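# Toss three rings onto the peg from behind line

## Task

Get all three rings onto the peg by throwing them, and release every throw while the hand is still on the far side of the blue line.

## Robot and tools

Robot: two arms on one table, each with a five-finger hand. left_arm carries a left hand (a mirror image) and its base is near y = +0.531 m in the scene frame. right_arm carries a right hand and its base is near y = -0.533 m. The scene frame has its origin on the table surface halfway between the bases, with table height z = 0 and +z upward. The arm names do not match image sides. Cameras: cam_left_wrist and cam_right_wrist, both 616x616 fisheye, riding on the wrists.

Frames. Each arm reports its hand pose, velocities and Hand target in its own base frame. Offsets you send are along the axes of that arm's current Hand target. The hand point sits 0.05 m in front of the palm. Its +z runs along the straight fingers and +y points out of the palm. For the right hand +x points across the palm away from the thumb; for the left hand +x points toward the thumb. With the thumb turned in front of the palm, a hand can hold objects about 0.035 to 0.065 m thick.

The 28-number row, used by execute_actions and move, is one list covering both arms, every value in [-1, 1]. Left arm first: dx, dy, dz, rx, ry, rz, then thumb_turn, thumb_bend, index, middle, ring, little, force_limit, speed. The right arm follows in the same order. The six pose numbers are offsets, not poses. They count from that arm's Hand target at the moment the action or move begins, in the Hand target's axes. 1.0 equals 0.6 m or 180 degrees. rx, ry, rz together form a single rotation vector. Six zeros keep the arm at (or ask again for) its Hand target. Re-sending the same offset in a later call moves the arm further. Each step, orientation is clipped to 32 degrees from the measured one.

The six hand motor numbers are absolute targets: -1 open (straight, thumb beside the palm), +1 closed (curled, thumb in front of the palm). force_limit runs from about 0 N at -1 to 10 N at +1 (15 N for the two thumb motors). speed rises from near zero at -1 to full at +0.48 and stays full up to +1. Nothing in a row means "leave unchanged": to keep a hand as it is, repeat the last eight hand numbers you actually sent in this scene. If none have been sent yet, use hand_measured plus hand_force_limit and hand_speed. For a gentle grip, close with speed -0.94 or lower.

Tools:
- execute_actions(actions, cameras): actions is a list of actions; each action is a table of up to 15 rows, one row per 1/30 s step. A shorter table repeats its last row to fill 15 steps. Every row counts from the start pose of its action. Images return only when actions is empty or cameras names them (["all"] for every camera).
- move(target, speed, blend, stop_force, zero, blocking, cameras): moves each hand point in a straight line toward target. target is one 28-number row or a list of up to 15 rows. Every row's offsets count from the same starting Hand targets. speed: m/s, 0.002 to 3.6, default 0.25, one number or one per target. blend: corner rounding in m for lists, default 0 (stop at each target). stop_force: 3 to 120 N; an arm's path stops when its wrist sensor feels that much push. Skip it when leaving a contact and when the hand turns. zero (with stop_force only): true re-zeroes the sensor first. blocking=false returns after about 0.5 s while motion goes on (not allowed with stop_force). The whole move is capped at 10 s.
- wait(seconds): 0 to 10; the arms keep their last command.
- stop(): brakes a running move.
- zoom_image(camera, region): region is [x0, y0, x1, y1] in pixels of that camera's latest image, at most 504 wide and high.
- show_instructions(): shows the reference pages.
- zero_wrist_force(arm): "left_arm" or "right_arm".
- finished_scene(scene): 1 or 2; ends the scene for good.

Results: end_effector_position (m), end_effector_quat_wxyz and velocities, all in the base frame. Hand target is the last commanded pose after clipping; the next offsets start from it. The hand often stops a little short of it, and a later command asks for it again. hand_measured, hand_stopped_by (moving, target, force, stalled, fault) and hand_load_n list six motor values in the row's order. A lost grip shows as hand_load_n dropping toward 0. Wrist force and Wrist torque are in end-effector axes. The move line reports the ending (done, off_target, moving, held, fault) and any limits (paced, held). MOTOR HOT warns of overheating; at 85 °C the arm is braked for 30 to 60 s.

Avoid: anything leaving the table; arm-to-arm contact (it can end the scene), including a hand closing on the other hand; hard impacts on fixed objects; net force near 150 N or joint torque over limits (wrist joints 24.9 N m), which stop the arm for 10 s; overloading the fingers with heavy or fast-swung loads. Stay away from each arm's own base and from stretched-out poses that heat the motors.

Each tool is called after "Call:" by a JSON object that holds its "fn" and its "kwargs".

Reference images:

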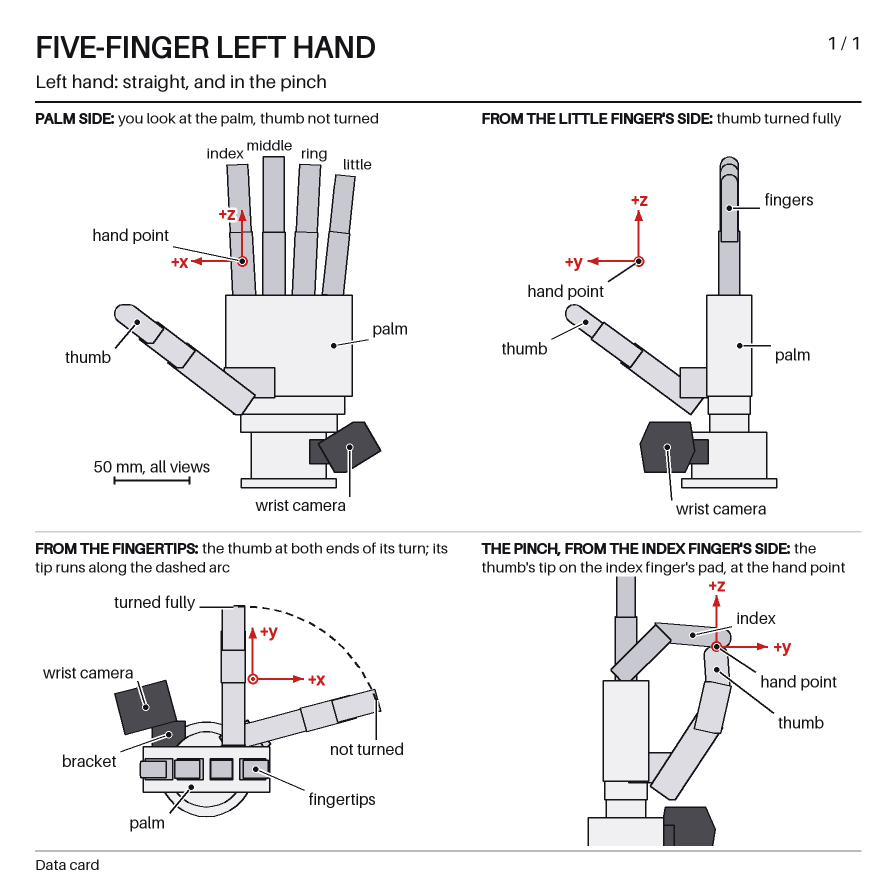

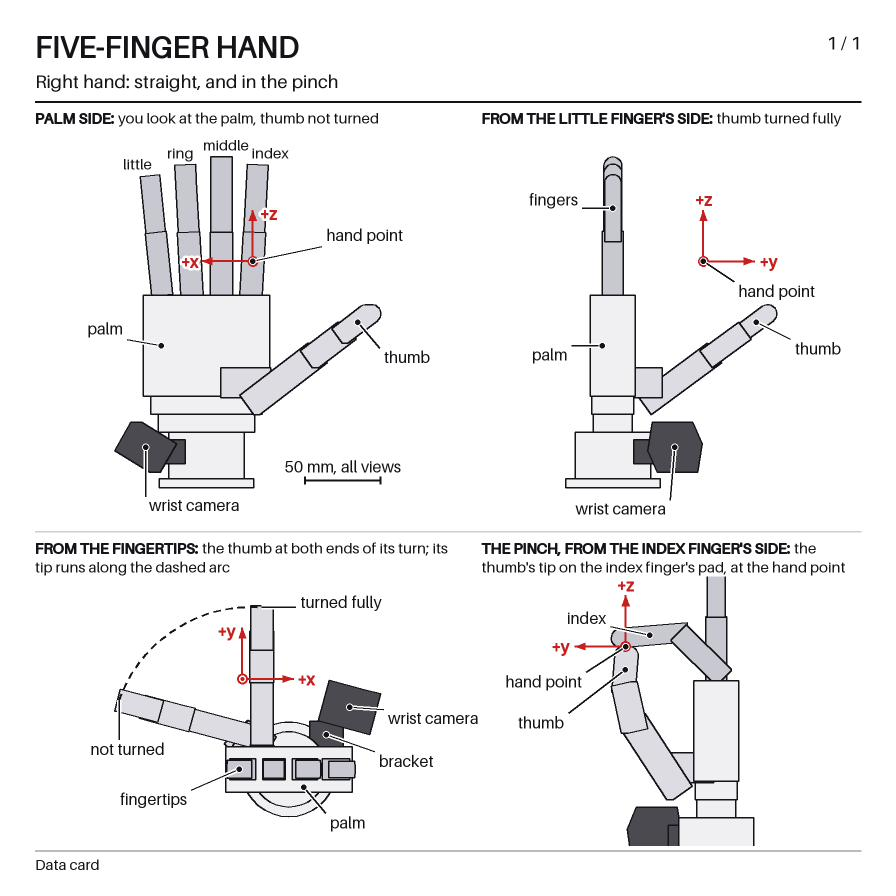

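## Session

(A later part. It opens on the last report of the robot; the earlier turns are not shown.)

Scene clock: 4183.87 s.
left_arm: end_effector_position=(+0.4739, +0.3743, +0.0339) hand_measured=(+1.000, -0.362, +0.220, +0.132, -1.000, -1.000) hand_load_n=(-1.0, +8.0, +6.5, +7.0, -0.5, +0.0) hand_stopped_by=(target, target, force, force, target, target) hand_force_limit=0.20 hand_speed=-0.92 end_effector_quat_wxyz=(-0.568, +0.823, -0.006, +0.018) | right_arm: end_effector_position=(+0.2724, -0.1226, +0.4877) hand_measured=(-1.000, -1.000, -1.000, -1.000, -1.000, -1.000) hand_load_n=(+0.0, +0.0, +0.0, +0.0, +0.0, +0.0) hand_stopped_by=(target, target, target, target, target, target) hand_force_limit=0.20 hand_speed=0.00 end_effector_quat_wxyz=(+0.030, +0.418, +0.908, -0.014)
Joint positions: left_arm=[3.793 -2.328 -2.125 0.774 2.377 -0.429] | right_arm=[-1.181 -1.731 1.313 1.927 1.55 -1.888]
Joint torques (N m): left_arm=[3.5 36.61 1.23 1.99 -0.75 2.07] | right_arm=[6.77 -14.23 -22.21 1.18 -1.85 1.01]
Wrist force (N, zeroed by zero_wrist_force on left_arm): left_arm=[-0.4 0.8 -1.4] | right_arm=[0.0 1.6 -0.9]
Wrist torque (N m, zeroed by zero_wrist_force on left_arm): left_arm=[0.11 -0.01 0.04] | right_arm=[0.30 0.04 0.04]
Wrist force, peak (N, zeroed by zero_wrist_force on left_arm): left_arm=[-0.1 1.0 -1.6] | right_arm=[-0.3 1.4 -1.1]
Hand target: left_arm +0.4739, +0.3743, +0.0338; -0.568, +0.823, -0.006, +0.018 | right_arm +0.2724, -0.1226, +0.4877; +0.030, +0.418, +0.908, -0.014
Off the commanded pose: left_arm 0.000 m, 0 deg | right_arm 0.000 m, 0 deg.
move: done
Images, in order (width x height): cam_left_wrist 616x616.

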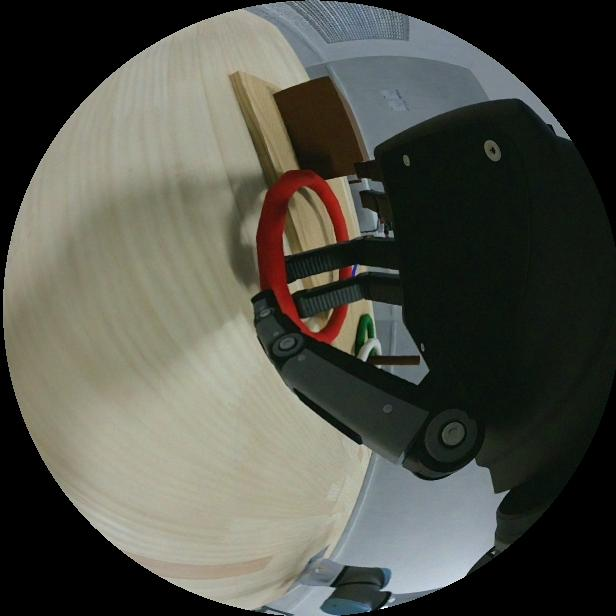

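Call:
{"fn": "move", "kwargs": {"target": [-0.0001,0.0047,0.0017,0,0,0,1,-0.36,0.3,0.25,-1,-1,0.2,-0.92,0,0,0,0,0,0,-1,-1,-1,-1,-1,-1,0.2,0], "speed": 0.02}}

Call:
{"fn": "move", "kwargs": {"target": [0,0,0,0,0,0,1,-0.36,0.305,0.255,-1,-1,0.42,-0.93,0,0,0,0,0,0,-1,-1,-1,-1,-1,-1,0.2,0]}}

Call:
{"fn": "move", "kwargs": {"target": [0.0005,-0.0188,-0.0068,0,0,0,1,-0.36,0.305,0.255,-1,-1,0.42,-0.93,0,0,0,0,0,0,-1,-1,-1,-1,-1,-1,0.2,0], "speed": 0.025, "cameras": ["cam_left_wrist"]}}

Call:
{"fn": "zoom_image", "kwargs": {"camera": "cam_left_wrist", "region": [200, 150, 400, 350]}}

Scene clock: 4195.20 s.
left_arm: end_effector_position=(+0.4739, +0.3743, +0.0308) hand_measured=(+1.000, -0.362, +0.220, +0.132, -1.000, -1.000) hand_load_n=(-1.0, +8.0, +6.5, +6.5, +0.0, +0.0) hand_stopped_by=(target, target, force, force, target, target) hand_force_limit=0.20 hand_speed=-0.92 end_effector_quat_wxyz=(-0.568, +0.823, -0.006, +0.018) | right_arm: end_effector_position=(+0.2724, -0.1226, +0.4877) hand_measured=(-1.000, -1.000, -1.000, -1.000, -1.000, -1.000) hand_load_n=(+0.0, +0.0, +0.0, +0.0, +0.0, +0.0) hand_stopped_by=(target, target, target, target, target, target) hand_force_limit=0.20 hand_speed=0.00 end_effector_quat_wxyz=(+0.030, +0.418, +0.908, -0.014)
Joint positions: left_arm=[3.793 -2.336 -2.124 0.781 2.377 -0.429] | right_arm=[-1.181 -1.731 1.313 1.927 1.55 -1.888]
Joint torques (N m): left_arm=[-4.97 40.57 14.09 3.85 1.76 -2.11] | right_arm=[6.81 -14.62 -22.31 1.16 -1.78 0.95]
Wrist force (N, zeroed by zero_wrist_force on left_arm): left_arm=[-0.2 0.7 -1.4] | right_arm=[-0.2 1.3 -0.7]
Wrist torque (N m, zeroed by zero_wrist_force on left_arm): left_arm=[0.11 -0.03 0.05] | right_arm=[0.25 0.06 0.03]
Wrist force, peak (N, zeroed by zero_wrist_force on left_arm): left_arm=[-0.5 1.0 -1.6] | right_arm=[0.0 1.4 -1.2]
Hand target: left_arm +0.4739, +0.3743, +0.0308; -0.568, +0.823, -0.006, +0.018 | right_arm +0.2724, -0.1226, +0.4877; +0.030, +0.418, +0.908, -0.014
Off the commanded pose: left_arm 0.000 m, 0 deg | right_arm 0.000 m, 0 deg.
move: done

Scene clock: 4195.70 s.
left_arm: end_effector_position=(+0.4739, +0.3743, +0.0308) hand_measured=(+1.000, -0.364, +0.230, +0.136, -1.000, -1.000) hand_load_n=(-1.5, +9.5, +7.5, +7.0, +0.0, +0.0) hand_stopped_by=(target, target, force, force, target, target) hand_force_limit=0.42 hand_speed=-0.93 end_effector_quat_wxyz=(-0.568, +0.823, -0.006, +0.018) | right_arm: end_effector_position=(+0.2724, -0.1226, +0.4877) hand_measured=(-1.000, -1.000, -1.000, -1.000, -1.000, -1.000) hand_load_n=(+0.0, -0.5, +0.0, +0.0, +0.0, +0.0) hand_stopped_by=(target, target, target, target, target, target) hand_force_limit=0.20 hand_speed=0.00 end_effector_quat_wxyz=(+0.030, +0.418, +0.908, -0.014)
Joint positions: left_arm=[3.793 -2.336 -2.124 0.781 2.377 -0.429] | right_arm=[-1.181 -1.731 1.313 1.927 1.55 -1.888]
Joint torques (N m): left_arm=[-4.67 53.53 9.63 1.14 1.86 -2.11] | right_arm=[7.17 -14.14 -22.14 1.22 -1.76 0.99]
Wrist force (N, zeroed by zero_wrist_force on left_arm): left_arm=[-0.5 0.8 -1.3] | right_arm=[-0.1 1.2 -1.0]
Wrist torque (N m, zeroed by zero_wrist_force on left_arm): left_arm=[0.10 0.01 0.03] | right_arm=[0.25 0.07 0.03]
Wrist force, peak (N, zeroed by zero_wrist_force on left_arm): left_arm=[-0.4 1.0 -1.4] | right_arm=[0.0 1.4 -0.9]
Hand target: left_arm +0.4739, +0.3743, +0.0308; -0.568, +0.823, -0.006, +0.018 | right_arm +0.2724, -0.1226, +0.4877; +0.030, +0.418, +0.908, -0.014
Off the commanded pose: left_arm 0.000 m, 0 deg | right_arm 0.000 m, 0 deg.
move: done

Scene clock: 4196.43 s.
left_arm: end_effector_position=(+0.4739, +0.3744, +0.0430) hand_measured=(+1.000, -0.364, +0.230, +0.136, -1.000, -1.000) hand_load_n=(-1.5, +9.5, +7.5, +7.5, +0.0, +0.0) hand_stopped_by=(target, target, force, force, target, target) hand_force_limit=0.42 hand_speed=-0.93 end_effector_quat_wxyz=(-0.568, +0.823, -0.006, +0.018) end_effector_velocity=(+0.000, +0.000, -0.002) end_effector_angular_velocity=(+0.000, -0.001, +0.001) | right_arm: end_effector_position=(+0.2724, -0.1226, +0.4877) hand_measured=(-1.000, -1.000, -1.000, -1.000, -1.000, -1.000) hand_load_n=(+0.0, +0.0, +0.0, +0.0, +0.0, +0.0) hand_stopped_by=(target, target, target, target, target, target) hand_force_limit=0.20 hand_speed=0.00 end_effector_quat_wxyz=(+0.030, +0.418, +0.908, -0.014)
Joint positions: left_arm=[3.793 -2.303 -2.129 0.754 2.377 -0.429] | right_arm=[-1.181 -1.731 1.313 1.927 1.55 -1.888]
Joint velocities: left_arm=[0 -0.005 0 0.005 0 -0.001] | right_arm=[within noise]
Joint torques (N m): left_arm=[5.24 30.03 5.61 4.49 -0.77 2.47] | right_arm=[7 -14.41 -22.5 1.11 -1.76 1.05]
Wrist force (N, zeroed by zero_wrist_force on left_arm): left_arm=[-0.3 1.0 -1.5] | right_arm=[-0.2 1.1 -1.0]
Wrist torque (N m, zeroed by zero_wrist_force on left_arm): left_arm=[0.15 -0.03 0.03] | right_arm=[0.24 0.07 0.02]
Wrist force, peak (N, zeroed by zero_wrist_force on left_arm): left_arm=[-0.7 1.1 -1.3] | right_arm=[-0.1 1.5 -0.7]
Hand target: left_arm +0.4739, +0.3745, +0.0428; -0.568, +0.823, -0.006, +0.018 | right_arm +0.2724, -0.1226, +0.4877; +0.030, +0.418, +0.908, -0.014
Off the commanded pose: left_arm 0.000 m, 0 deg | right_arm 0.000 m, 0 deg.
move: done
Images, in order (width x height): cam_left_wrist 616x616.

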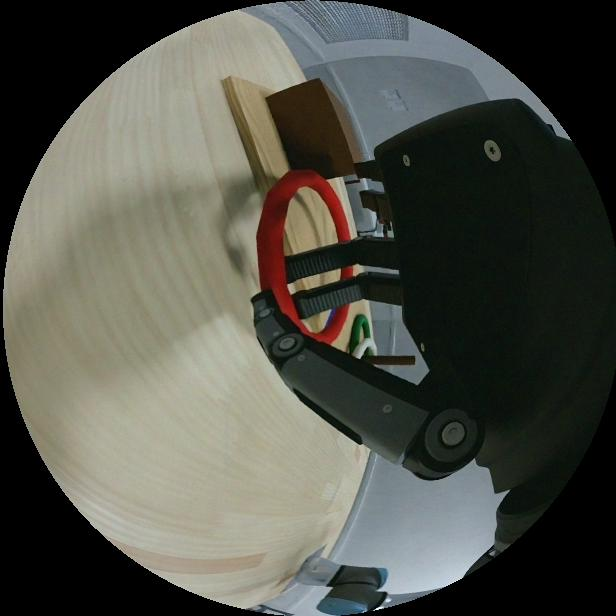

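Scaled by 2.520 from the camera's 616x616 image, which has a finer 880x880 frame.

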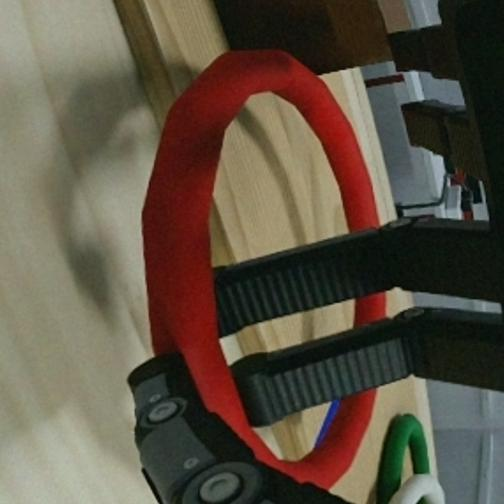

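Call:
{"fn": "move", "kwargs": {"target": [0.0025,-0.094,-0.0342,0,0,0,1,-0.36,0.305,0.255,-1,-1,0.42,-0.93,0,0,0,0,0,0,-1,-1,-1,-1,-1,-1,0.2,0], "speed": 0.04}}

Call:
{"fn": "move", "kwargs": {"target": [0.005,-0.188,-0.0684,0,0,0,1,-0.36,0.305,0.255,-1,-1,0.42,-0.93,0,0,0,0,0,0,-1,-1,-1,-1,-1,-1,0.2,0], "speed": 0.06, "cameras": ["cam_left_wrist"]}}

Call:
{"fn": "zoom_image", "kwargs": {"camera": "cam_left_wrist", "region": [200, 150, 400, 350]}}

Scene clock: 4208.77 s.
left_arm: end_effector_position=(+0.4741, +0.3752, +0.1029) hand_measured=(+1.000, -0.364, +0.230, +0.136, -1.000, -1.000) hand_load_n=(-1.5, +9.5, +7.5, +7.5, +0.0, +0.0) hand_stopped_by=(target, target, force, force, target, target) hand_force_limit=0.42 hand_speed=-0.93 end_effector_quat_wxyz=(-0.568, +0.823, -0.006, +0.018) end_effector_velocity=(+0.000, +0.000, -0.001) end_effector_angular_velocity=(+0.000, -0.002, +0.000) | right_arm: end_effector_position=(+0.2724, -0.1226, +0.4877) hand_measured=(-1.000, -1.000, -1.000, -1.000, -1.000, -1.000) hand_load_n=(+0.0, +0.0, +0.0, +0.0, +0.0, +0.0) hand_stopped_by=(target, target, target, target, target, target) hand_force_limit=0.20 hand_speed=0.00 end_effector_quat_wxyz=(+0.030, +0.418, +0.908, -0.014)
Joint positions: left_arm=[3.794 -2.147 -2.141 0.61 2.376 -0.428] | right_arm=[-1.181 -1.731 1.313 1.927 1.55 -1.888]
Joint velocities: left_arm=[0.001 -0.004 0 0.005 -0.001 0] | right_arm=[within noise]
Joint torques (N m): left_arm=[5.6 26.75 7.78 5 -0.7 0.44] | right_arm=[6.57 -14.5 -22.36 1.28 -1.9 1.07]
Wrist force (N, zeroed by zero_wrist_force on left_arm): left_arm=[-0.5 0.8 -1.4] | right_arm=[-0.1 1.4 -0.8]
Wrist torque (N m, zeroed by zero_wrist_force on left_arm): left_arm=[0.12 0.01 -0.15] | right_arm=[0.26 0.05 0.03]
Wrist force, peak (N, zeroed by zero_wrist_force on left_arm): left_arm=[-0.3 1.7 -1.2] | right_arm=[-0.2 1.5 -0.9]
Hand target: left_arm +0.4742, +0.3752, +0.1029; -0.568, +0.823, -0.006, +0.018 | right_arm +0.2724, -0.1226, +0.4877; +0.030, +0.418, +0.908, -0.014
Off the commanded pose: left_arm 0.000 m, 0 deg | right_arm 0.000 m, 0 deg.
move: done

Scene clock: 4211.10 s.
left_arm: end_effector_position=(+0.4746, +0.3768, +0.2231) hand_measured=(+1.000, -0.364, +0.230, +0.136, -1.000, -1.000) hand_load_n=(-1.5, +9.5, +7.5, +7.0, +0.0, +0.0) hand_stopped_by=(target, target, force, force, target, target) hand_force_limit=0.42 hand_speed=-0.93 end_effector_quat_wxyz=(-0.568, +0.823, -0.006, +0.018) | right_arm: end_effector_position=(+0.2724, -0.1226, +0.4877) hand_measured=(-1.000, -1.000, -1.000, -1.000, -1.000, -1.000) hand_load_n=(+0.0, +0.0, +0.0, +0.0, +0.0, +0.0) hand_stopped_by=(target, target, target, target, target, target) hand_force_limit=0.20 hand_speed=0.00 end_effector_quat_wxyz=(+0.030, +0.418, +0.908, -0.014)
Joint positions: left_arm=[3.796 -1.873 -2.088 0.285 2.374 -0.426] | right_arm=[-1.181 -1.731 1.313 1.927 1.55 -1.888]
Joint torques (N m): left_arm=[5.19 21.34 8.87 5 -0.55 -1.77] | right_arm=[6.94 -14.46 -22.72 1.01 -1.76 1.04]
Wrist force (N, zeroed by zero_wrist_force on left_arm): left_arm=[-0.3 0.8 -1.3] | right_arm=[-0.1 1.2 -0.8]
Wrist torque (N m, zeroed by zero_wrist_force on left_arm): left_arm=[0.11 -0.02 -0.13] | right_arm=[0.24 0.05 0.03]
Wrist force, peak (N, zeroed by zero_wrist_force on left_arm): left_arm=[-0.4 1.9 -1.0] | right_arm=[-0.1 1.5 -0.9]
Hand target: left_arm +0.4746, +0.3768, +0.2229; -0.568, +0.823, -0.006, +0.018 | right_arm +0.2724, -0.1226, +0.4877; +0.030, +0.418, +0.908, -0.014
Off the commanded pose: left_arm 0.000 m, 0 deg | right_arm 0.000 m, 0 deg.
move: done
Images, in order (width x height): cam_left_wrist 616x616.

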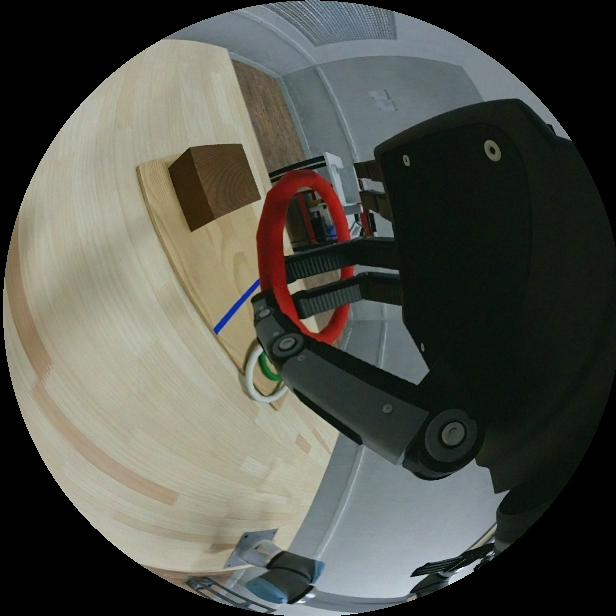

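Scaled by 2.520 from the camera's 616x616 image, which has a finer 880x880 frame.

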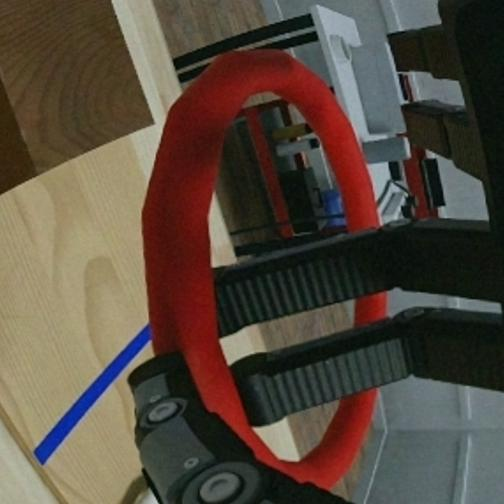

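Call:
{"fn": "move", "kwargs": {"target": [0.0033,-0.1253,-0.0456,-0.0278,0,0,1,-0.36,0.305,0.255,-1,-1,0.42,-0.93,0,0,0,0,0,0,-1,-1,-1,-1,-1,-1,0.2,0], "speed": 0.08}}

Call:
{"fn": "move", "kwargs": {"target": [-0.2353,-0.1678,0.1407,0.0032,-0.117,-0.0542,1,-0.36,0.305,0.255,-1,-1,0.42,-0.93,0,0,0,0,0,0,-1,-1,-1,-1,-1,-1,0.2,0], "speed": 0.12, "cameras": ["cam_left_wrist"]}}

Call:
{"fn": "zoom_image", "kwargs": {"camera": "cam_left_wrist", "region": [200, 150, 400, 350]}}

Scene clock: 4255.47 s.
left_arm: end_effector_position=(+0.4748, +0.3779, +0.3030) hand_measured=(+1.000, -0.364, +0.230, +0.136, -1.000, -1.000) hand_load_n=(-1.5, +9.5, +7.5, +7.0, +0.0, +0.0) hand_stopped_by=(target, target, force, force, target, target) hand_force_limit=0.42 hand_speed=-0.93 end_effector_quat_wxyz=(-0.532, +0.847, -0.007, +0.017) | right_arm: end_effector_position=(+0.2724, -0.1226, +0.4877) hand_measured=(-1.000, -1.000, -1.000, -1.000, -1.000, -1.000) hand_load_n=(+0.0, +0.0, +0.0, +0.0, +0.0, +0.0) hand_stopped_by=(target, target, target, target, target, target) hand_force_limit=0.20 hand_speed=0.00 end_effector_quat_wxyz=(+0.030, +0.418, +0.908, -0.014)
Joint positions: left_arm=[3.821 -1.699 -1.976 -0.098 2.314 -0.484] | right_arm=[-1.181 -1.731 1.313 1.927 1.55 -1.888]
Joint torques (N m): left_arm=[-5.32 19.31 13.91 2.38 1.83 2.52] | right_arm=[6.97 -13.89 -21.96 1.17 -1.82 0.99]
Wrist force (N, zeroed by zero_wrist_force on left_arm): left_arm=[-0.6 0.8 -1.5] | right_arm=[-0.1 1.1 -0.6]
Wrist torque (N m, zeroed by zero_wrist_force on left_arm): left_arm=[0.12 -0.01 0.03] | right_arm=[0.21 0.05 0.02]
Wrist force, peak (N, zeroed by zero_wrist_force on left_arm): left_arm=[-0.4 2.0 -1.0] | right_arm=[-0.3 1.6 -0.9]
Hand target: left_arm +0.4748, +0.3778, +0.3029; -0.532, +0.847, -0.007, +0.017 | right_arm +0.2724, -0.1226, +0.4877; +0.030, +0.418, +0.908, -0.014
Off the commanded pose: left_arm 0.000 m, 0 deg | right_arm 0.000 m, 0 deg.
move: done

Scene clock: 4257.50 s.
left_arm: end_effector_position=(+0.3362, +0.5019, +0.3538) hand_measured=(+1.000, -0.364, +0.230, +0.136, -1.000, -1.000) hand_load_n=(-1.5, +9.5, +7.5, +7.0, +0.0, +0.0) hand_stopped_by=(target, target, force, force, target, target) hand_force_limit=0.42 hand_speed=-0.93 end_effector_quat_wxyz=(-0.525, +0.831, +0.162, -0.093) | right_arm: end_effector_position=(+0.2724, -0.1226, +0.4877) hand_measured=(-1.000, -1.000, -1.000, -1.000, -1.000, -1.000) hand_load_n=(+0.0, +0.0, +0.0, +0.0, +0.0, +0.0) hand_stopped_by=(target, target, target, target, target, target) hand_force_limit=0.20 hand_speed=0.00 end_effector_quat_wxyz=(+0.030, +0.418, +0.908, -0.014)
Joint positions: left_arm=[4.097 -1.658 -1.864 -0.333 2.42 -0.593] | right_arm=[-1.181 -1.731 1.313 1.927 1.55 -1.888]
Joint torques (N m): left_arm=[-6.29 26.79 13.94 5.18 -0.54 2.49] | right_arm=[6.99 -14.11 -22.15 1.16 -1.92 0.93]
Wrist force (N, zeroed by zero_wrist_force on left_arm): left_arm=[-0.3 1.0 -1.8] | right_arm=[0.0 1.3 -0.7]
Wrist torque (N m, zeroed by zero_wrist_force on left_arm): left_arm=[0.18 -0.04 0.02] | right_arm=[0.24 0.05 0.03]
Wrist force, peak (N, zeroed by zero_wrist_force on left_arm): left_arm=[0.2 1.9 -1.4] | right_arm=[0.0 1.5 -0.9]
Hand target: left_arm +0.3362, +0.5018, +0.3539; -0.525, +0.831, +0.162, -0.093 | right_arm +0.2724, -0.1226, +0.4877; +0.030, +0.418, +0.908, -0.014
Off the commanded pose: left_arm 0.000 m, 0 deg | right_arm 0.000 m, 0 deg.
move: done
Images, in order (width x height): cam_left_wrist 616x616.

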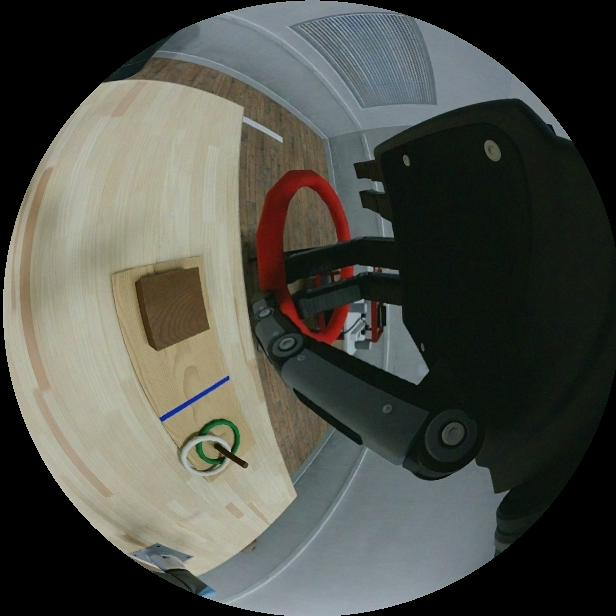

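Scaled by 2.520 from the camera's 616x616 image, which has a finer 880x880 frame.

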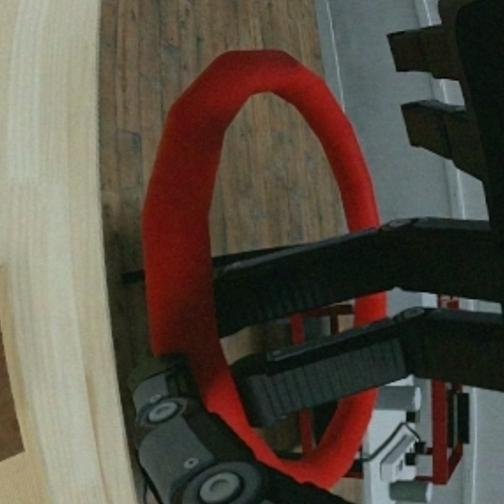

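Call:
{"fn": "move", "kwargs": {"target": [-0.0012,-0.0012,-0.0028,0,0,0,1,-0.36,0.305,0.255,-1,-1,0.42,-0.93,0,0,0,0,0,0,-1,-1,-1,-1,-1,-1,0.2,0], "speed": 0.05}}

Scene clock: 4265.07 s.
left_arm: end_effector_position=(+0.3359, +0.5004, +0.3552) hand_measured=(+1.000, -0.364, +0.230, +0.136, -1.000, -1.000) hand_load_n=(-1.5, +9.5, +7.5, +7.5, +0.0, +0.0) hand_stopped_by=(target, target, force, force, target, target) hand_force_limit=0.42 hand_speed=-0.93 end_effector_quat_wxyz=(-0.525, +0.831, +0.162, -0.093) | right_arm: end_effector_position=(+0.2724, -0.1226, +0.4877) hand_measured=(-1.000, -1.000, -1.000, -1.000, -1.000, -1.000) hand_load_n=(+0.0, +0.0, +0.0, +0.0, +0.0, +0.0) hand_stopped_by=(target, target, target, target, target, target) hand_force_limit=0.20 hand_speed=0.00 end_effector_quat_wxyz=(+0.030, +0.418, +0.908, -0.014)
Joint positions: left_arm=[4.095 -1.654 -1.864 -0.337 2.42 -0.594] | right_arm=[-1.181 -1.731 1.313 1.927 1.55 -1.888]
Joint torques (N m): left_arm=[-5.7 35.63 13.91 1.43 1.91 -2.19] | right_arm=[7.02 -13.99 -21.75 1.12 -1.75 1.04]
Wrist force (N, zeroed by zero_wrist_force on left_arm): left_arm=[-0.4 1.0 -1.6] | right_arm=[-0.2 1.4 -0.9]
Wrist torque (N m, zeroed by zero_wrist_force on left_arm): left_arm=[0.17 -0.03 0.03] | right_arm=[0.28 0.06 0.03]
Wrist force, peak (N, zeroed by zero_wrist_force on left_arm): left_arm=[-0.1 1.3 -1.8] | right_arm=[-0.2 1.6 -0.8]
Hand target: left_arm +0.3359, +0.5004, +0.3552; -0.525, +0.831, +0.162, -0.093 | right_arm +0.2724, -0.1226, +0.4877; +0.030, +0.418, +0.908, -0.014
Off the commanded pose: left_arm 0.000 m, 0 deg | right_arm 0.000 m, 0 deg.
move: done

Call:
{"fn": "execute_actions", "kwargs": {"actions": [[[0.0164,-0.0014,-0.0069,-0.0004,0.0129,0.0060,1,-0.36,0.305,0.255,-1,-1,0.42,-0.93,0,0,0,0,0,0,-1,-1,-1,-1,-1,-1,0.2,0],[0.0382,-0.0035,-0.0155,-0.0008,0.0299,0.0138,1,-0.36,0.305,0.255,-1,-1,0.42,-0.93,0,0,0,0,0,0,-1,-1,-1,-1,-1,-1,0.2,0],[0.0651,-0.0061,-0.0260,-0.0014,0.0508,0.0235,1,-0.36,0.305,0.255,-1,-1,0.42,-0.93,0,0,0,0,0,0,-1,-1,-1,-1,-1,-1,0.2,0],[0.0971,-0.0092,-0.0387,-0.0021,0.0759,0.0352,1,-0.36,0.305,0.255,-1,-1,0.42,-0.93,0,0,0,0,0,0,-1,-1,-1,-1,-1,-1,0.2,0],[0.1342,-0.0125,-0.0540,-0.0029,0.1049,0.0486,1,-0.36,0.305,0.255,-1,-1,0.42,-0.93,0,0,0,0,0,0,-1,-1,-1,-1,-1,-1,0.2,0],[0.1761,-0.0161,-0.0715,-0.0038,0.1380,0.0639,1,-0.36,0.305,0.255,-1,-1,0.42,-0.93,0,0,0,0,0,0,-1,-1,-1,-1,-1,-1,0.2,0],[0.2230,-0.0200,-0.0920,-0.0048,0.1751,0.0811,1,-0.36,0.305,0.255,-1,-1,0.42,-0.93,0,0,0,0,0,0,-1,-1,-1,-1,-1,-1,0.2,0],[0.2673,-0.0235,-0.1117,-0.0058,0.2103,0.0974,1,-1,-1,-1,-1,-1,0.4,-0.35,0,0,0,0,0,0,-1,-1,-1,-1,-1,-1,0.2,0],[0.3048,-0.0261,-0.1295,-0.0066,0.2406,0.1115,1,-1,-1,-1,-1,-1,0.4,-0.35,0,0,0,0,0,0,-1,-1,-1,-1,-1,-1,0.2,0],[0.3423,-0.0285,-0.1478,-0.0075,0.2708,0.1255,1,-1,-1,-1,-1,-1,0.4,-0.35,0,0,0,0,0,0,-1,-1,-1,-1,-1,-1,0.2,0],[0.3796,-0.0308,-0.1661,-0.0083,0.3011,0.1395,1,-1,-1,-1,-1,-1,0.4,-0.35,0,0,0,0,0,0,-1,-1,-1,-1,-1,-1,0.2,0],[0.4168,-0.0331,-0.1847,-0.0091,0.3313,0.1535,1,-1,-1,-1,-1,-1,0.4,-0.35,0,0,0,0,0,0,-1,-1,-1,-1,-1,-1,0.2,0],[0.4540,-0.0353,-0.2035,-0.0100,0.3616,0.1675,1,-1,-1,-1,-1,-1,0.4,-0.35,0,0,0,0,0,0,-1,-1,-1,-1,-1,-1,0.2,0],[0.4659,-0.0360,-0.2095,-0.0102,0.3713,0.1720,1,-1,-1,-1,-1,-1,0.4,-0.35,0,0,0,0,0,0,-1,-1,-1,-1,-1,-1,0.2,0],[0.4688,-0.0362,-0.2110,-0.0103,0.3737,0.1731,1,-1,-1,-1,-1,-1,0.4,-0.35,0,0,0,0,0,0,-1,-1,-1,-1,-1,-1,0.2,0]]], "cameras": ["cam_left_wrist","cam_right_wrist"]}}

Call:
{"fn": "zoom_image", "kwargs": {"camera": "cam_left_wrist", "region": [80, 190, 240, 350]}}

Call:
{"fn": "zoom_image", "kwargs": {"camera": "cam_right_wrist", "region": [190, 260, 290, 360]}}

Scene clock: 4292.37 s.
left_arm: end_effector_position=(+0.6216, +0.4951, +0.4319) hand_measured=(+1.000, -1.000, -1.000, -1.000, -1.000, -1.000) hand_load_n=(+0.0, +0.0, +0.0, +0.0, +0.0, +0.0) hand_stopped_by=(target, target, target, target, target, target) hand_force_limit=0.40 hand_speed=-0.35 end_effector_quat_wxyz=(-0.483, +0.759, -0.358, +0.249) | right_arm: end_effector_position=(+0.2724, -0.1226, +0.4877) hand_measured=(-1.000, -1.000, -1.000, -1.000, -1.000, -1.000) hand_load_n=(+0.0, -0.5, +0.0, +0.0, +0.0, +0.0) hand_stopped_by=(target, target, target, target, target, target) hand_force_limit=0.20 hand_speed=0.00 end_effector_quat_wxyz=(+0.030, +0.418, +0.908, -0.014)
Joint positions: left_arm=[4.103 -1.925 -1.377 -0.279 1.292 0.095] | right_arm=[-1.181 -1.731 1.313 1.927 1.55 -1.888]
Joint torques (N m): left_arm=[-4.96 29.92 20.98 0.79 1.06 2.03] | right_arm=[6.89 -14.17 -21.43 1.17 -1.76 0.98]
Wrist force (N, zeroed by zero_wrist_force on left_arm): left_arm=[-0.2 0.3 -1.6] | right_arm=[-0.1 1.3 -0.9]
Wrist torque (N m, zeroed by zero_wrist_force on left_arm): left_arm=[0.15 -0.05 -0.13] | right_arm=[0.25 0.06 0.03]
Wrist force, peak (N, zeroed by zero_wrist_force on left_arm): left_arm=[2.0 -2.9 3.3] | right_arm=[-0.3 1.6 -0.9]
Hand target: left_arm +0.6342, +0.5054, +0.4339; -0.471, +0.762, -0.367, +0.250 | right_arm +0.2724, -0.1226, +0.4877; +0.030, +0.418, +0.908, -0.014
Off the commanded pose: left_arm 0.017 m, 2 deg; position clipped | right_arm 0.000 m, 0 deg.
Step readings (end_effector_position of left_arm | right_arm):
0: (+0.3359, +0.5004, +0.3552) | (+0.2724, -0.1226, +0.4877)
1: (+0.3362, +0.5005, +0.3553) | (+0.2724, -0.1226, +0.4877)
2: (+0.3388, +0.5006, +0.3560) | (+0.2724, -0.1226, +0.4877)
4: (+0.3602, +0.5010, +0.3624) | (+0.2724, -0.1226, +0.4877)
8: (+0.4388, +0.4991, +0.3884) | (+0.2724, -0.1226, +0.4877)
15: (+0.5802, +0.4943, +0.4289) | (+0.2724, -0.1226, +0.4877)

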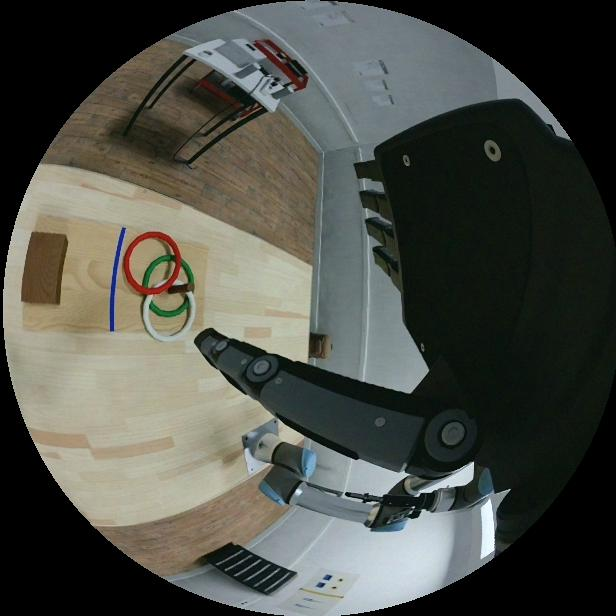

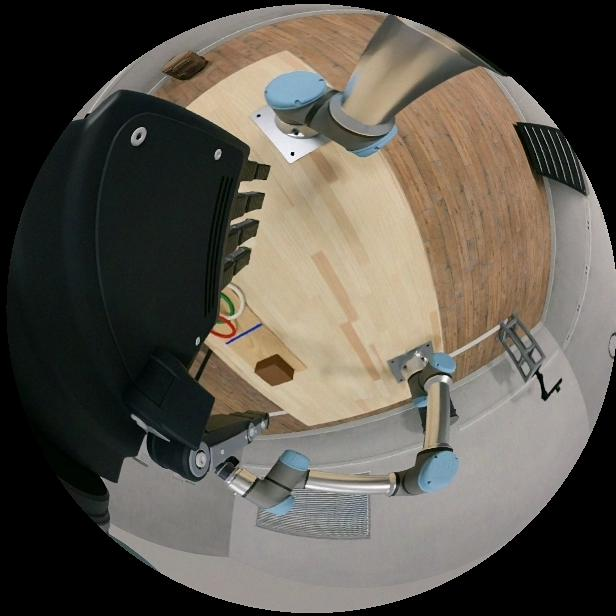

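Scaled by 3.150 from the camera's 616x616 image, which has a finer 880x880 frame.

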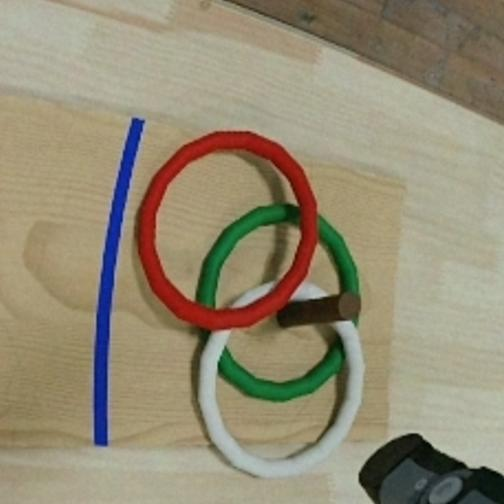

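Scaled by 5.040 from the camera's 616x616 image, which has a finer 880x880 frame.

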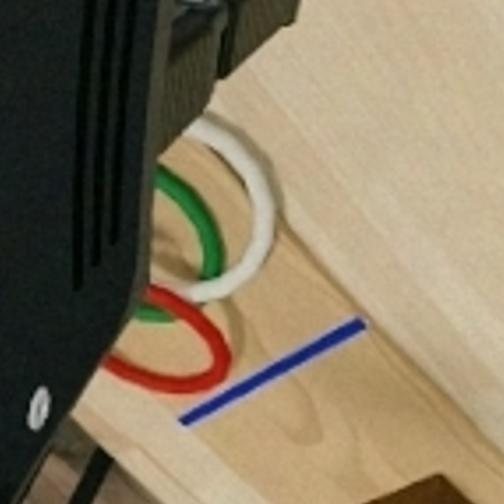

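Call:
{"fn": "move", "kwargs": {"target": [-0.2267,0.2988,-0.3412,0.0071,-0.2566,-0.1189,1,-1,-1,-1,-1,-1,0.4,0,0,0,0,0,0,0,-1,-1,-1,-1,-1,-1,0.2,0], "speed": 0.35}}

Call:
{"fn": "move", "kwargs": {"target": [0.6042,0.26,0.0261,0,0,0,-1,-1,0.9,-0.7,-0.7,0.9,0.4,0,0,0,0,0,0,0,-1,-1,-1,-1,-1,-1,0.2,0], "speed": 0.25, "cameras": ["cam_left_wrist"]}}

Call:
{"fn": "zoom_image", "kwargs": {"camera": "cam_left_wrist", "region": [180, 130, 360, 310]}}

Scene clock: 4459.47 s.
left_arm: end_effector_position=(+0.3450, +0.4525, +0.3558) hand_measured=(+1.000, -1.000, -1.000, -1.000, -1.000, -1.000) hand_load_n=(+0.0, +0.0, -0.5, +0.0, +0.0, +0.0) hand_stopped_by=(target, target, target, target, target, target) hand_force_limit=0.40 hand_speed=0.00 end_effector_quat_wxyz=(-0.532, +0.847, -0.007, +0.017) | right_arm: end_effector_position=(+0.2724, -0.1226, +0.4877) hand_measured=(-1.000, -1.000, -1.000, -1.000, -1.000, -1.000) hand_load_n=(+0.0, +0.0, +0.0, +0.0, +0.0, +0.0) hand_stopped_by=(target, target, target, target, target, target) hand_force_limit=0.20 hand_speed=0.00 end_effector_quat_wxyz=(+0.030, +0.418, +0.908, -0.014)
Joint positions: left_arm=[4.18 -1.491 -2.059 -0.092 2.009 -0.253] | right_arm=[-1.181 -1.731 1.313 1.927 1.55 -1.888]
Joint torques (N m): left_arm=[-6.68 12.03 19.35 4.13 1.52 1.32] | right_arm=[7.61 -14.22 -22.32 1.13 -1.88 0.86]
Wrist force (N, zeroed by zero_wrist_force on left_arm): left_arm=[-0.2 0.3 -1.3] | right_arm=[0.0 1.4 -0.9]
Wrist torque (N m, zeroed by zero_wrist_force on left_arm): left_arm=[0.12 -0.06 -0.11] | right_arm=[0.27 0.05 0.04]
Wrist force, peak (N, zeroed by zero_wrist_force on left_arm): left_arm=[-0.5 0.4 -2.2] | right_arm=[-0.2 1.7 -0.8]
Hand target: left_arm +0.3450, +0.4525, +0.3558; -0.532, +0.847, -0.007, +0.017 | right_arm +0.2724, -0.1226, +0.4877; +0.030, +0.418, +0.908, -0.014
Off the commanded pose: left_arm 0.000 m, 0 deg | right_arm 0.000 m, 0 deg.
move: done

Scene clock: 4461.57 s.
left_arm: end_effector_position=(+0.7088, +0.3878, +0.2165) hand_measured=(-1.000, -1.000, +0.900, -0.700, -0.700, +0.900) hand_load_n=(+0.0, +0.0, +0.0, +0.0, +0.0, +0.0) hand_stopped_by=(target, target, target, target, target, target) hand_force_limit=0.40 hand_speed=0.00 end_effector_quat_wxyz=(-0.532, +0.847, -0.007, +0.017) | right_arm: end_effector_position=(+0.2724, -0.1226, +0.4877) hand_measured=(-1.000, -1.000, -1.000, -1.000, -1.000, -1.000) hand_load_n=(+0.0, +0.0, +0.0, +0.0, +0.0, +0.0) hand_stopped_by=(target, target, target, target, target, target) hand_force_limit=0.20 hand_speed=0.00 end_effector_quat_wxyz=(+0.030, +0.418, +0.908, -0.014)
Joint positions: left_arm=[3.611 -2.248 -1.387 -0.285 2.475 -0.684] | right_arm=[-1.181 -1.731 1.313 1.927 1.55 -1.888]
Joint torques (N m): left_arm=[-3.23 44.89 28.22 4.12 -0.15 2.21] | right_arm=[6.79 -14.01 -22.26 1.17 -1.87 0.9]
Wrist force (N, zeroed by zero_wrist_force on left_arm): left_arm=[-0.4 0.3 -1.7] | right_arm=[-0.3 1.3 -1.0]
Wrist torque (N m, zeroed by zero_wrist_force on left_arm): left_arm=[0.16 -0.03 -0.13] | right_arm=[0.26 0.09 0.02]
Wrist force, peak (N, zeroed by zero_wrist_force on left_arm): left_arm=[1.8 1.4 -1.8] | right_arm=[-0.1 1.5 -1.0]
Hand target: left_arm +0.7089, +0.3878, +0.2165; -0.532, +0.847, -0.007, +0.017 | right_arm +0.2724, -0.1226, +0.4877; +0.030, +0.418, +0.908, -0.014
Off the commanded pose: left_arm 0.000 m, 0 deg | right_arm 0.000 m, 0 deg.
move: done
Images, in order (width x height): cam_left_wrist 616x616.

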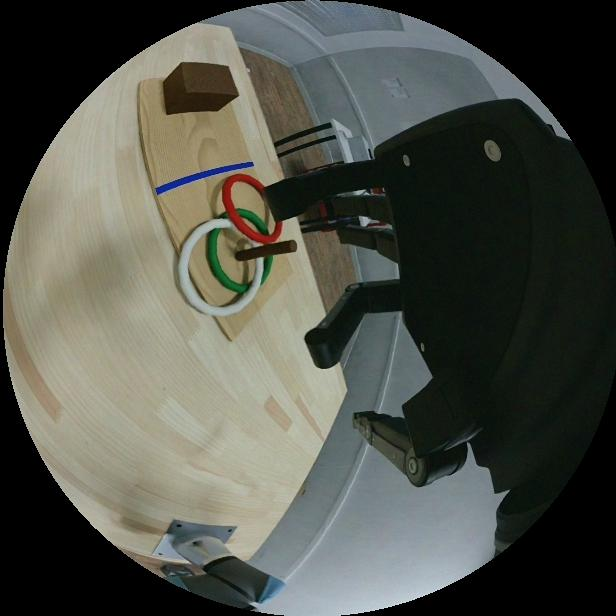

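Scaled by 2.800 from the camera's 616x616 image, which has a finer 880x880 frame.

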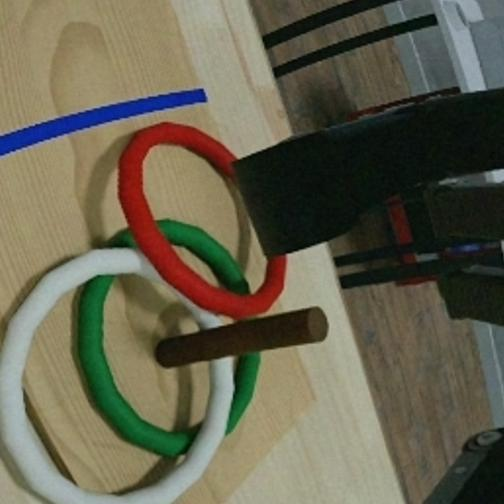

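Call:
{"fn": "move", "kwargs": {"target": [-0.25,-0.0065,-0.001,-0.1389,0,0,-1,-1,0.9,-0.7,-0.7,0.9,0.4,0,0,0,0,0,0,0,-1,-1,-1,-1,-1,-1,0.2,0], "speed": 0.25}}

Scene clock: 4472.47 s.
left_arm: end_effector_position=(+0.5590, +0.3935, +0.2170) hand_measured=(-1.000, -1.000, +0.900, -0.700, -0.700, +0.900) hand_load_n=(-0.5, +0.0, +0.0, +0.0, +0.0, +0.0) hand_stopped_by=(target, target, target, target, target, target) hand_force_limit=0.40 hand_speed=0.00 end_effector_quat_wxyz=(-0.336, +0.942, -0.011, +0.015) | right_arm: end_effector_position=(+0.2724, -0.1226, +0.4877) hand_measured=(-1.000, -1.000, -1.000, -1.000, -1.000, -1.000) hand_load_n=(+0.0, +0.0, +0.0, +0.0, +0.0, +0.0) hand_stopped_by=(target, target, target, target, target, target) hand_force_limit=0.20 hand_speed=0.00 end_effector_quat_wxyz=(+0.030, +0.418, +0.908, -0.014)
Joint positions: left_arm=[3.867 -1.895 -1.687 -0.607 2.036 -0.696] | right_arm=[-1.181 -1.731 1.313 1.927 1.55 -1.888]
Joint torques (N m): left_arm=[3.33 38.34 25.04 3.28 -0.79 -2.43] | right_arm=[7.25 -13.89 -22.76 1.08 -1.81 0.96]
Wrist force (N, zeroed by zero_wrist_force on left_arm): left_arm=[0.0 0.0 -2.0] | right_arm=[-0.2 1.3 -0.6]
Wrist torque (N m, zeroed by zero_wrist_force on left_arm): left_arm=[0.12 -0.13 0.02] | right_arm=[0.24 0.07 0.03]
Wrist force, peak (N, zeroed by zero_wrist_force on left_arm): left_arm=[1.3 0.8 -2.0] | right_arm=[-0.3 1.6 -0.9]
Hand target: left_arm +0.5589, +0.3935, +0.2170; -0.336, +0.942, -0.011, +0.016 | right_arm +0.2724, -0.1226, +0.4877; +0.030, +0.418, +0.908, -0.014
Off the commanded pose: left_arm 0.000 m, 0 deg | right_arm 0.000 m, 0 deg.
move: done

Call:
{"fn": "move", "kwargs": {"target": [0.0103,-0.1623,0.2059,0,0.2144,0.2553,-1,-1,0.9,-0.7,-0.7,0.9,0.4,0,0,0,0,0,0,0,-1,-1,-1,-1,-1,-1,0.2,0], "speed": 0.2, "cameras": ["cam_left_wrist"]}}

Call:
{"fn": "zoom_image", "kwargs": {"camera": "cam_left_wrist", "region": [130, 170, 330, 370]}}

Scene clock: 4482.00 s.
left_arm: end_effector_position=(+0.5705, +0.5468, +0.1829) hand_measured=(-1.000, -1.000, +0.900, -0.700, -0.700, +0.900) hand_load_n=(-0.5, +0.0, +0.0, +0.0, +0.0, +0.0) hand_stopped_by=(target, target, target, target, target, target) hand_force_limit=0.40 hand_speed=0.00 end_effector_quat_wxyz=(-0.293, +0.807, -0.478, +0.188) | right_arm: end_effector_position=(+0.2724, -0.1226, +0.4877) hand_measured=(-1.000, -1.000, -1.000, -1.000, -1.000, -1.000) hand_load_n=(+0.0, +0.0, +0.0, +0.0, +0.0, +0.0) hand_stopped_by=(target, target, target, target, target, target) hand_force_limit=0.20 hand_speed=0.00 end_effector_quat_wxyz=(+0.030, +0.418, +0.908, -0.014)
Joint positions: left_arm=[4.196 -2.166 -1.4 -0.525 1.2 0.433] | right_arm=[-1.181 -1.731 1.313 1.927 1.55 -1.888]
Joint torques (N m): left_arm=[-5.6 62.72 18.56 4.8 -1.5 1.11] | right_arm=[7.04 -14.21 -22.33 1.17 -1.75 0.92]
Wrist force (N, zeroed by zero_wrist_force on left_arm): left_arm=[0.1 -0.1 -1.9] | right_arm=[-0.1 1.0 -0.8]
Wrist torque (N m, zeroed by zero_wrist_force on left_arm): left_arm=[0.11 -0.18 0.06] | right_arm=[0.20 0.05 0.03]
Wrist force, peak (N, zeroed by zero_wrist_force on left_arm): left_arm=[0.1 0.2 -2.4] | right_arm=[-0.4 1.4 -0.9]
Hand target: left_arm +0.5705, +0.5468, +0.1830; -0.293, +0.807, -0.478, +0.188 | right_arm +0.2724, -0.1226, +0.4877; +0.030, +0.418, +0.908, -0.014
Off the commanded pose: left_arm 0.000 m, 0 deg | right_arm 0.000 m, 0 deg.
move: done
Images, in order (width x height): cam_left_wrist 616x616.

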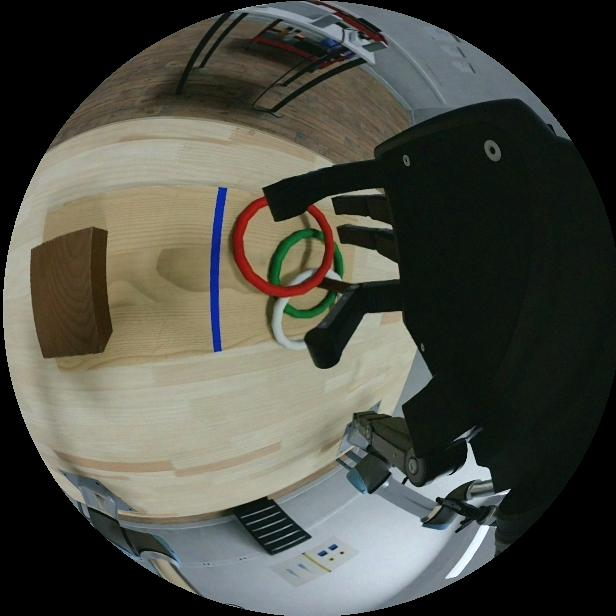

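Scaled by 2.520 from the camera's 616x616 image, which has a finer 880x880 frame.

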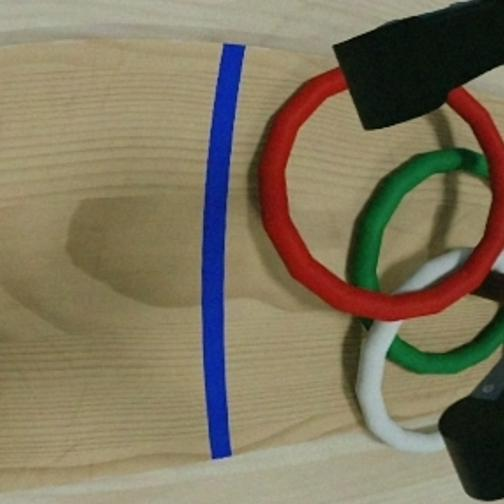

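Call:
{"fn": "move", "kwargs": {"target": [-0.0205,0.1098,0.1102,0,0,0,-1,-1,0.9,-0.7,-0.7,0.9,0.4,0,0,0,0,0,0,0,-1,-1,-1,-1,-1,-1,0.2,0], "speed": 0.1, "cameras": ["cam_left_wrist"]}}

Call:
{"fn": "zoom_image", "kwargs": {"camera": "cam_left_wrist", "region": [200, 130, 400, 330]}}

Scene clock: 4497.27 s.
left_arm: end_effector_position=(+0.5597, +0.5525, +0.0896) hand_measured=(-1.000, -1.000, +0.900, -0.700, -0.700, +0.900) hand_load_n=(+0.0, +0.0, +0.0, +0.0, +0.0, +0.0) hand_stopped_by=(target, target, target, target, target, target) hand_force_limit=0.40 hand_speed=0.00 end_effector_quat_wxyz=(-0.293, +0.807, -0.478, +0.188) | right_arm: end_effector_position=(+0.2724, -0.1226, +0.4877) hand_measured=(-1.000, -1.000, -1.000, -1.000, -1.000, -1.000) hand_load_n=(+0.0, +0.0, +0.0, +0.0, +0.0, +0.0) hand_stopped_by=(target, target, target, target, target, target) hand_force_limit=0.20 hand_speed=0.00 end_effector_quat_wxyz=(+0.030, +0.418, +0.908, -0.014)
Joint positions: left_arm=[4.215 -2.27 -1.492 -0.335 1.189 0.449] | right_arm=[-1.181 -1.731 1.313 1.927 1.55 -1.888]
Joint torques (N m): left_arm=[-5.55 64.98 27.15 0.83 0 -0.94] | right_arm=[7.01 -13.95 -22.2 1.06 -1.83 1]
Wrist force (N, zeroed by zero_wrist_force on left_arm): left_arm=[0.0 -0.1 -2.2] | right_arm=[-0.1 1.2 -0.8]
Wrist torque (N m, zeroed by zero_wrist_force on left_arm): left_arm=[0.12 -0.17 -0.12] | right_arm=[0.23 0.05 0.02]
Wrist force, peak (N, zeroed by zero_wrist_force on left_arm): left_arm=[0.3 -1.4 -3.1] | right_arm=[-0.2 1.7 -1.0]
Hand target: left_arm +0.5598, +0.5525, +0.0897; -0.293, +0.807, -0.478, +0.188 | right_arm +0.2724, -0.1226, +0.4877; +0.030, +0.418, +0.908, -0.014
Off the commanded pose: left_arm 0.000 m, 0 deg | right_arm 0.000 m, 0 deg.
move: done
Images, in order (width x height): cam_left_wrist 616x616.

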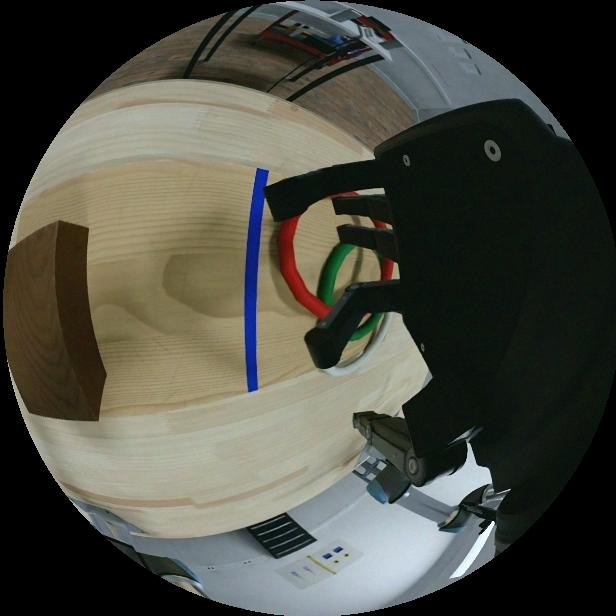

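Scaled by 2.520 from the camera's 616x616 image, which has a finer 880x880 frame.

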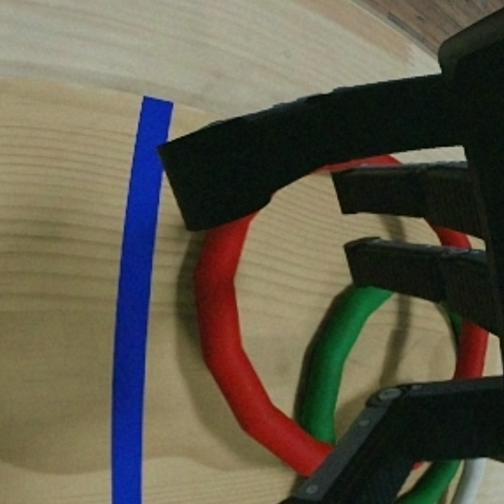

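Call:
{"fn": "move", "kwargs": {"target": [-0.01,-0.0128,0.0107,0,0,0,-1,-1,0.9,-0.7,-0.7,0.9,0.4,0,0,0,0,0,0,0,-1,-1,-1,-1,-1,-1,0.2,0], "speed": 0.1}}

Call:
{"fn": "move", "kwargs": {"target": [-0.0018,0.0466,0.0555,0,0,0,-1,-1,0.9,-0.7,-0.7,0.9,0.4,0,0,0,0,0,0,0,-1,-1,-1,-1,-1,-1,0.2,0], "speed": 0.04, "stop_force": 4, "cameras": ["cam_left_wrist"]}}

Call:
{"fn": "zoom_image", "kwargs": {"camera": "cam_left_wrist", "region": [220, 130, 420, 330]}}

Scene clock: 4518.90 s.
left_arm: end_effector_position=(+0.5658, +0.5626, +0.0896) hand_measured=(-1.000, -1.000, +0.900, -0.700, -0.700, +0.900) hand_load_n=(-0.5, +0.0, +0.0, +0.0, +0.0, +0.0) hand_stopped_by=(target, target, target, target, target, target) hand_force_limit=0.40 hand_speed=0.00 end_effector_quat_wxyz=(-0.293, +0.807, -0.478, +0.188) end_effector_velocity=(-0.001, -0.001, -0.002) end_effector_angular_velocity=(-0.003, +0.003, +0.001) | right_arm: end_effector_position=(+0.2724, -0.1226, +0.4877) hand_measured=(-1.000, -1.000, -1.000, -1.000, -1.000, -1.000) hand_load_n=(+0.0, +0.0, +0.0, +0.0, +0.0, +0.0) hand_stopped_by=(target, target, target, target, target, target) hand_force_limit=0.20 hand_speed=0.00 end_effector_quat_wxyz=(+0.030, +0.418, +0.908, -0.014)
Joint positions: left_arm=[4.214 -2.293 -1.449 -0.355 1.19 0.448] | right_arm=[-1.181 -1.731 1.313 1.927 1.55 -1.888]
Joint velocities: left_arm=[0 0.001 -0.005 0.001 0.001 0.001] | right_arm=[within noise]
Joint torques (N m): left_arm=[-6.22 65.73 12.46 4.44 0.75 -2.16] | right_arm=[7.28 -13.93 -21.79 1.17 -1.73 0.94]
Wrist force (N, zeroed by zero_wrist_force on left_arm): left_arm=[-0.2 0.1 -1.9] | right_arm=[-0.2 1.3 -0.8]
Wrist torque (N m, zeroed by zero_wrist_force on left_arm): left_arm=[0.14 -0.15 -0.04] | right_arm=[0.26 0.07 0.02]
Wrist force, peak (N, zeroed by zero_wrist_force on left_arm): left_arm=[0.2 -0.3 -2.2] | right_arm=[-0.4 1.6 -1.0]
Hand target: left_arm +0.5657, +0.5626, +0.0897; -0.293, +0.807, -0.478, +0.188 | right_arm +0.2724, -0.1226, +0.4877; +0.030, +0.418, +0.908, -0.014
Off the commanded pose: left_arm 0.000 m, 0 deg | right_arm 0.000 m, 0 deg.
move: done

Scene clock: 4521.13 s.
left_arm: end_effector_position=(+0.5662, +0.5629, +0.0467) hand_measured=(-1.000, -1.000, +0.900, -0.700, -0.700, +0.900) hand_load_n=(+0.0, +0.0, +0.5, +0.0, +0.5, +0.0) hand_stopped_by=(target, target, target, target, target, target) hand_force_limit=0.40 hand_speed=0.00 end_effector_quat_wxyz=(-0.293, +0.807, -0.478, +0.188) | right_arm: end_effector_position=(+0.2724, -0.1226, +0.4877) hand_measured=(-1.000, -1.000, -1.000, -1.000, -1.000, -1.000) hand_load_n=(+0.0, +0.0, +0.0, +0.0, +0.0, +0.0) hand_stopped_by=(target, target, target, target, target, target) hand_force_limit=0.20 hand_speed=0.00 end_effector_quat_wxyz=(+0.030, +0.418, +0.908, -0.014)
Joint positions: left_arm=[4.214 -2.354 -1.467 -0.275 1.19 0.448] | right_arm=[-1.181 -1.731 1.313 1.927 1.55 -1.888]
Joint torques (N m): left_arm=[-5.5 63.76 24.94 2.31 0.66 -1.76] | right_arm=[7.22 -14.38 -22.27 1.08 -1.82 1.03]
Wrist force (N, zeroed by zero_wrist_force on left_arm): left_arm=[0.2 -2.6 -5.5] | right_arm=[0.0 1.5 -0.9]
Wrist torque (N m, zeroed by zero_wrist_force on left_arm): left_arm=[0.26 -0.31 0.13] | right_arm=[0.28 0.05 0.04]
Wrist force, peak (N, zeroed by zero_wrist_force on left_arm): left_arm=[0.6 -4.9 -9.3] | right_arm=[-0.2 1.5 -0.9]
Hand target: left_arm +0.5662, +0.5629, +0.0467; -0.293, +0.807, -0.478, +0.188 | right_arm +0.2724, -0.1226, +0.4877; +0.030, +0.418, +0.908, -0.014
Off the commanded pose: left_arm 0.000 m, 0 deg | right_arm 0.000 m, 0 deg.
move: contact (left_arm)
Images, in order (width x height): cam_left_wrist 616x616.

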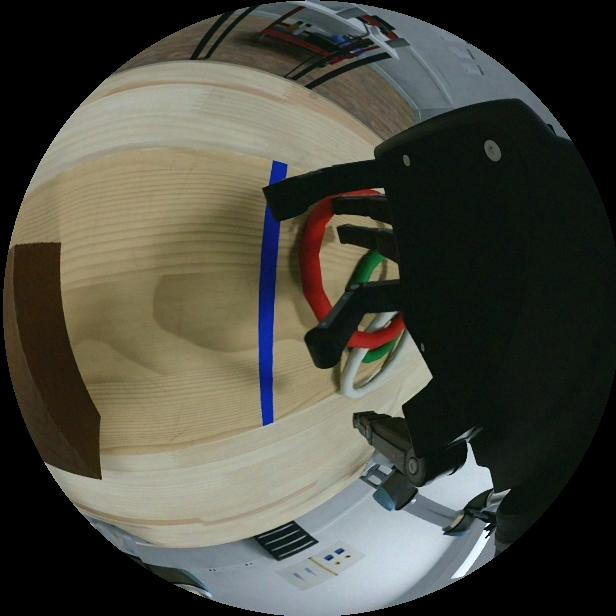

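Scaled by 2.520 from the camera's 616x616 image, which has a finer 880x880 frame.

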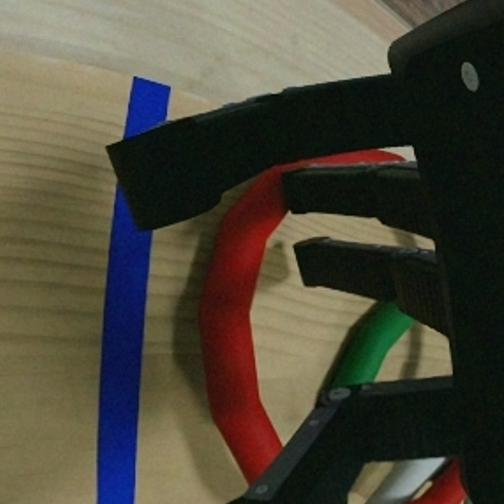

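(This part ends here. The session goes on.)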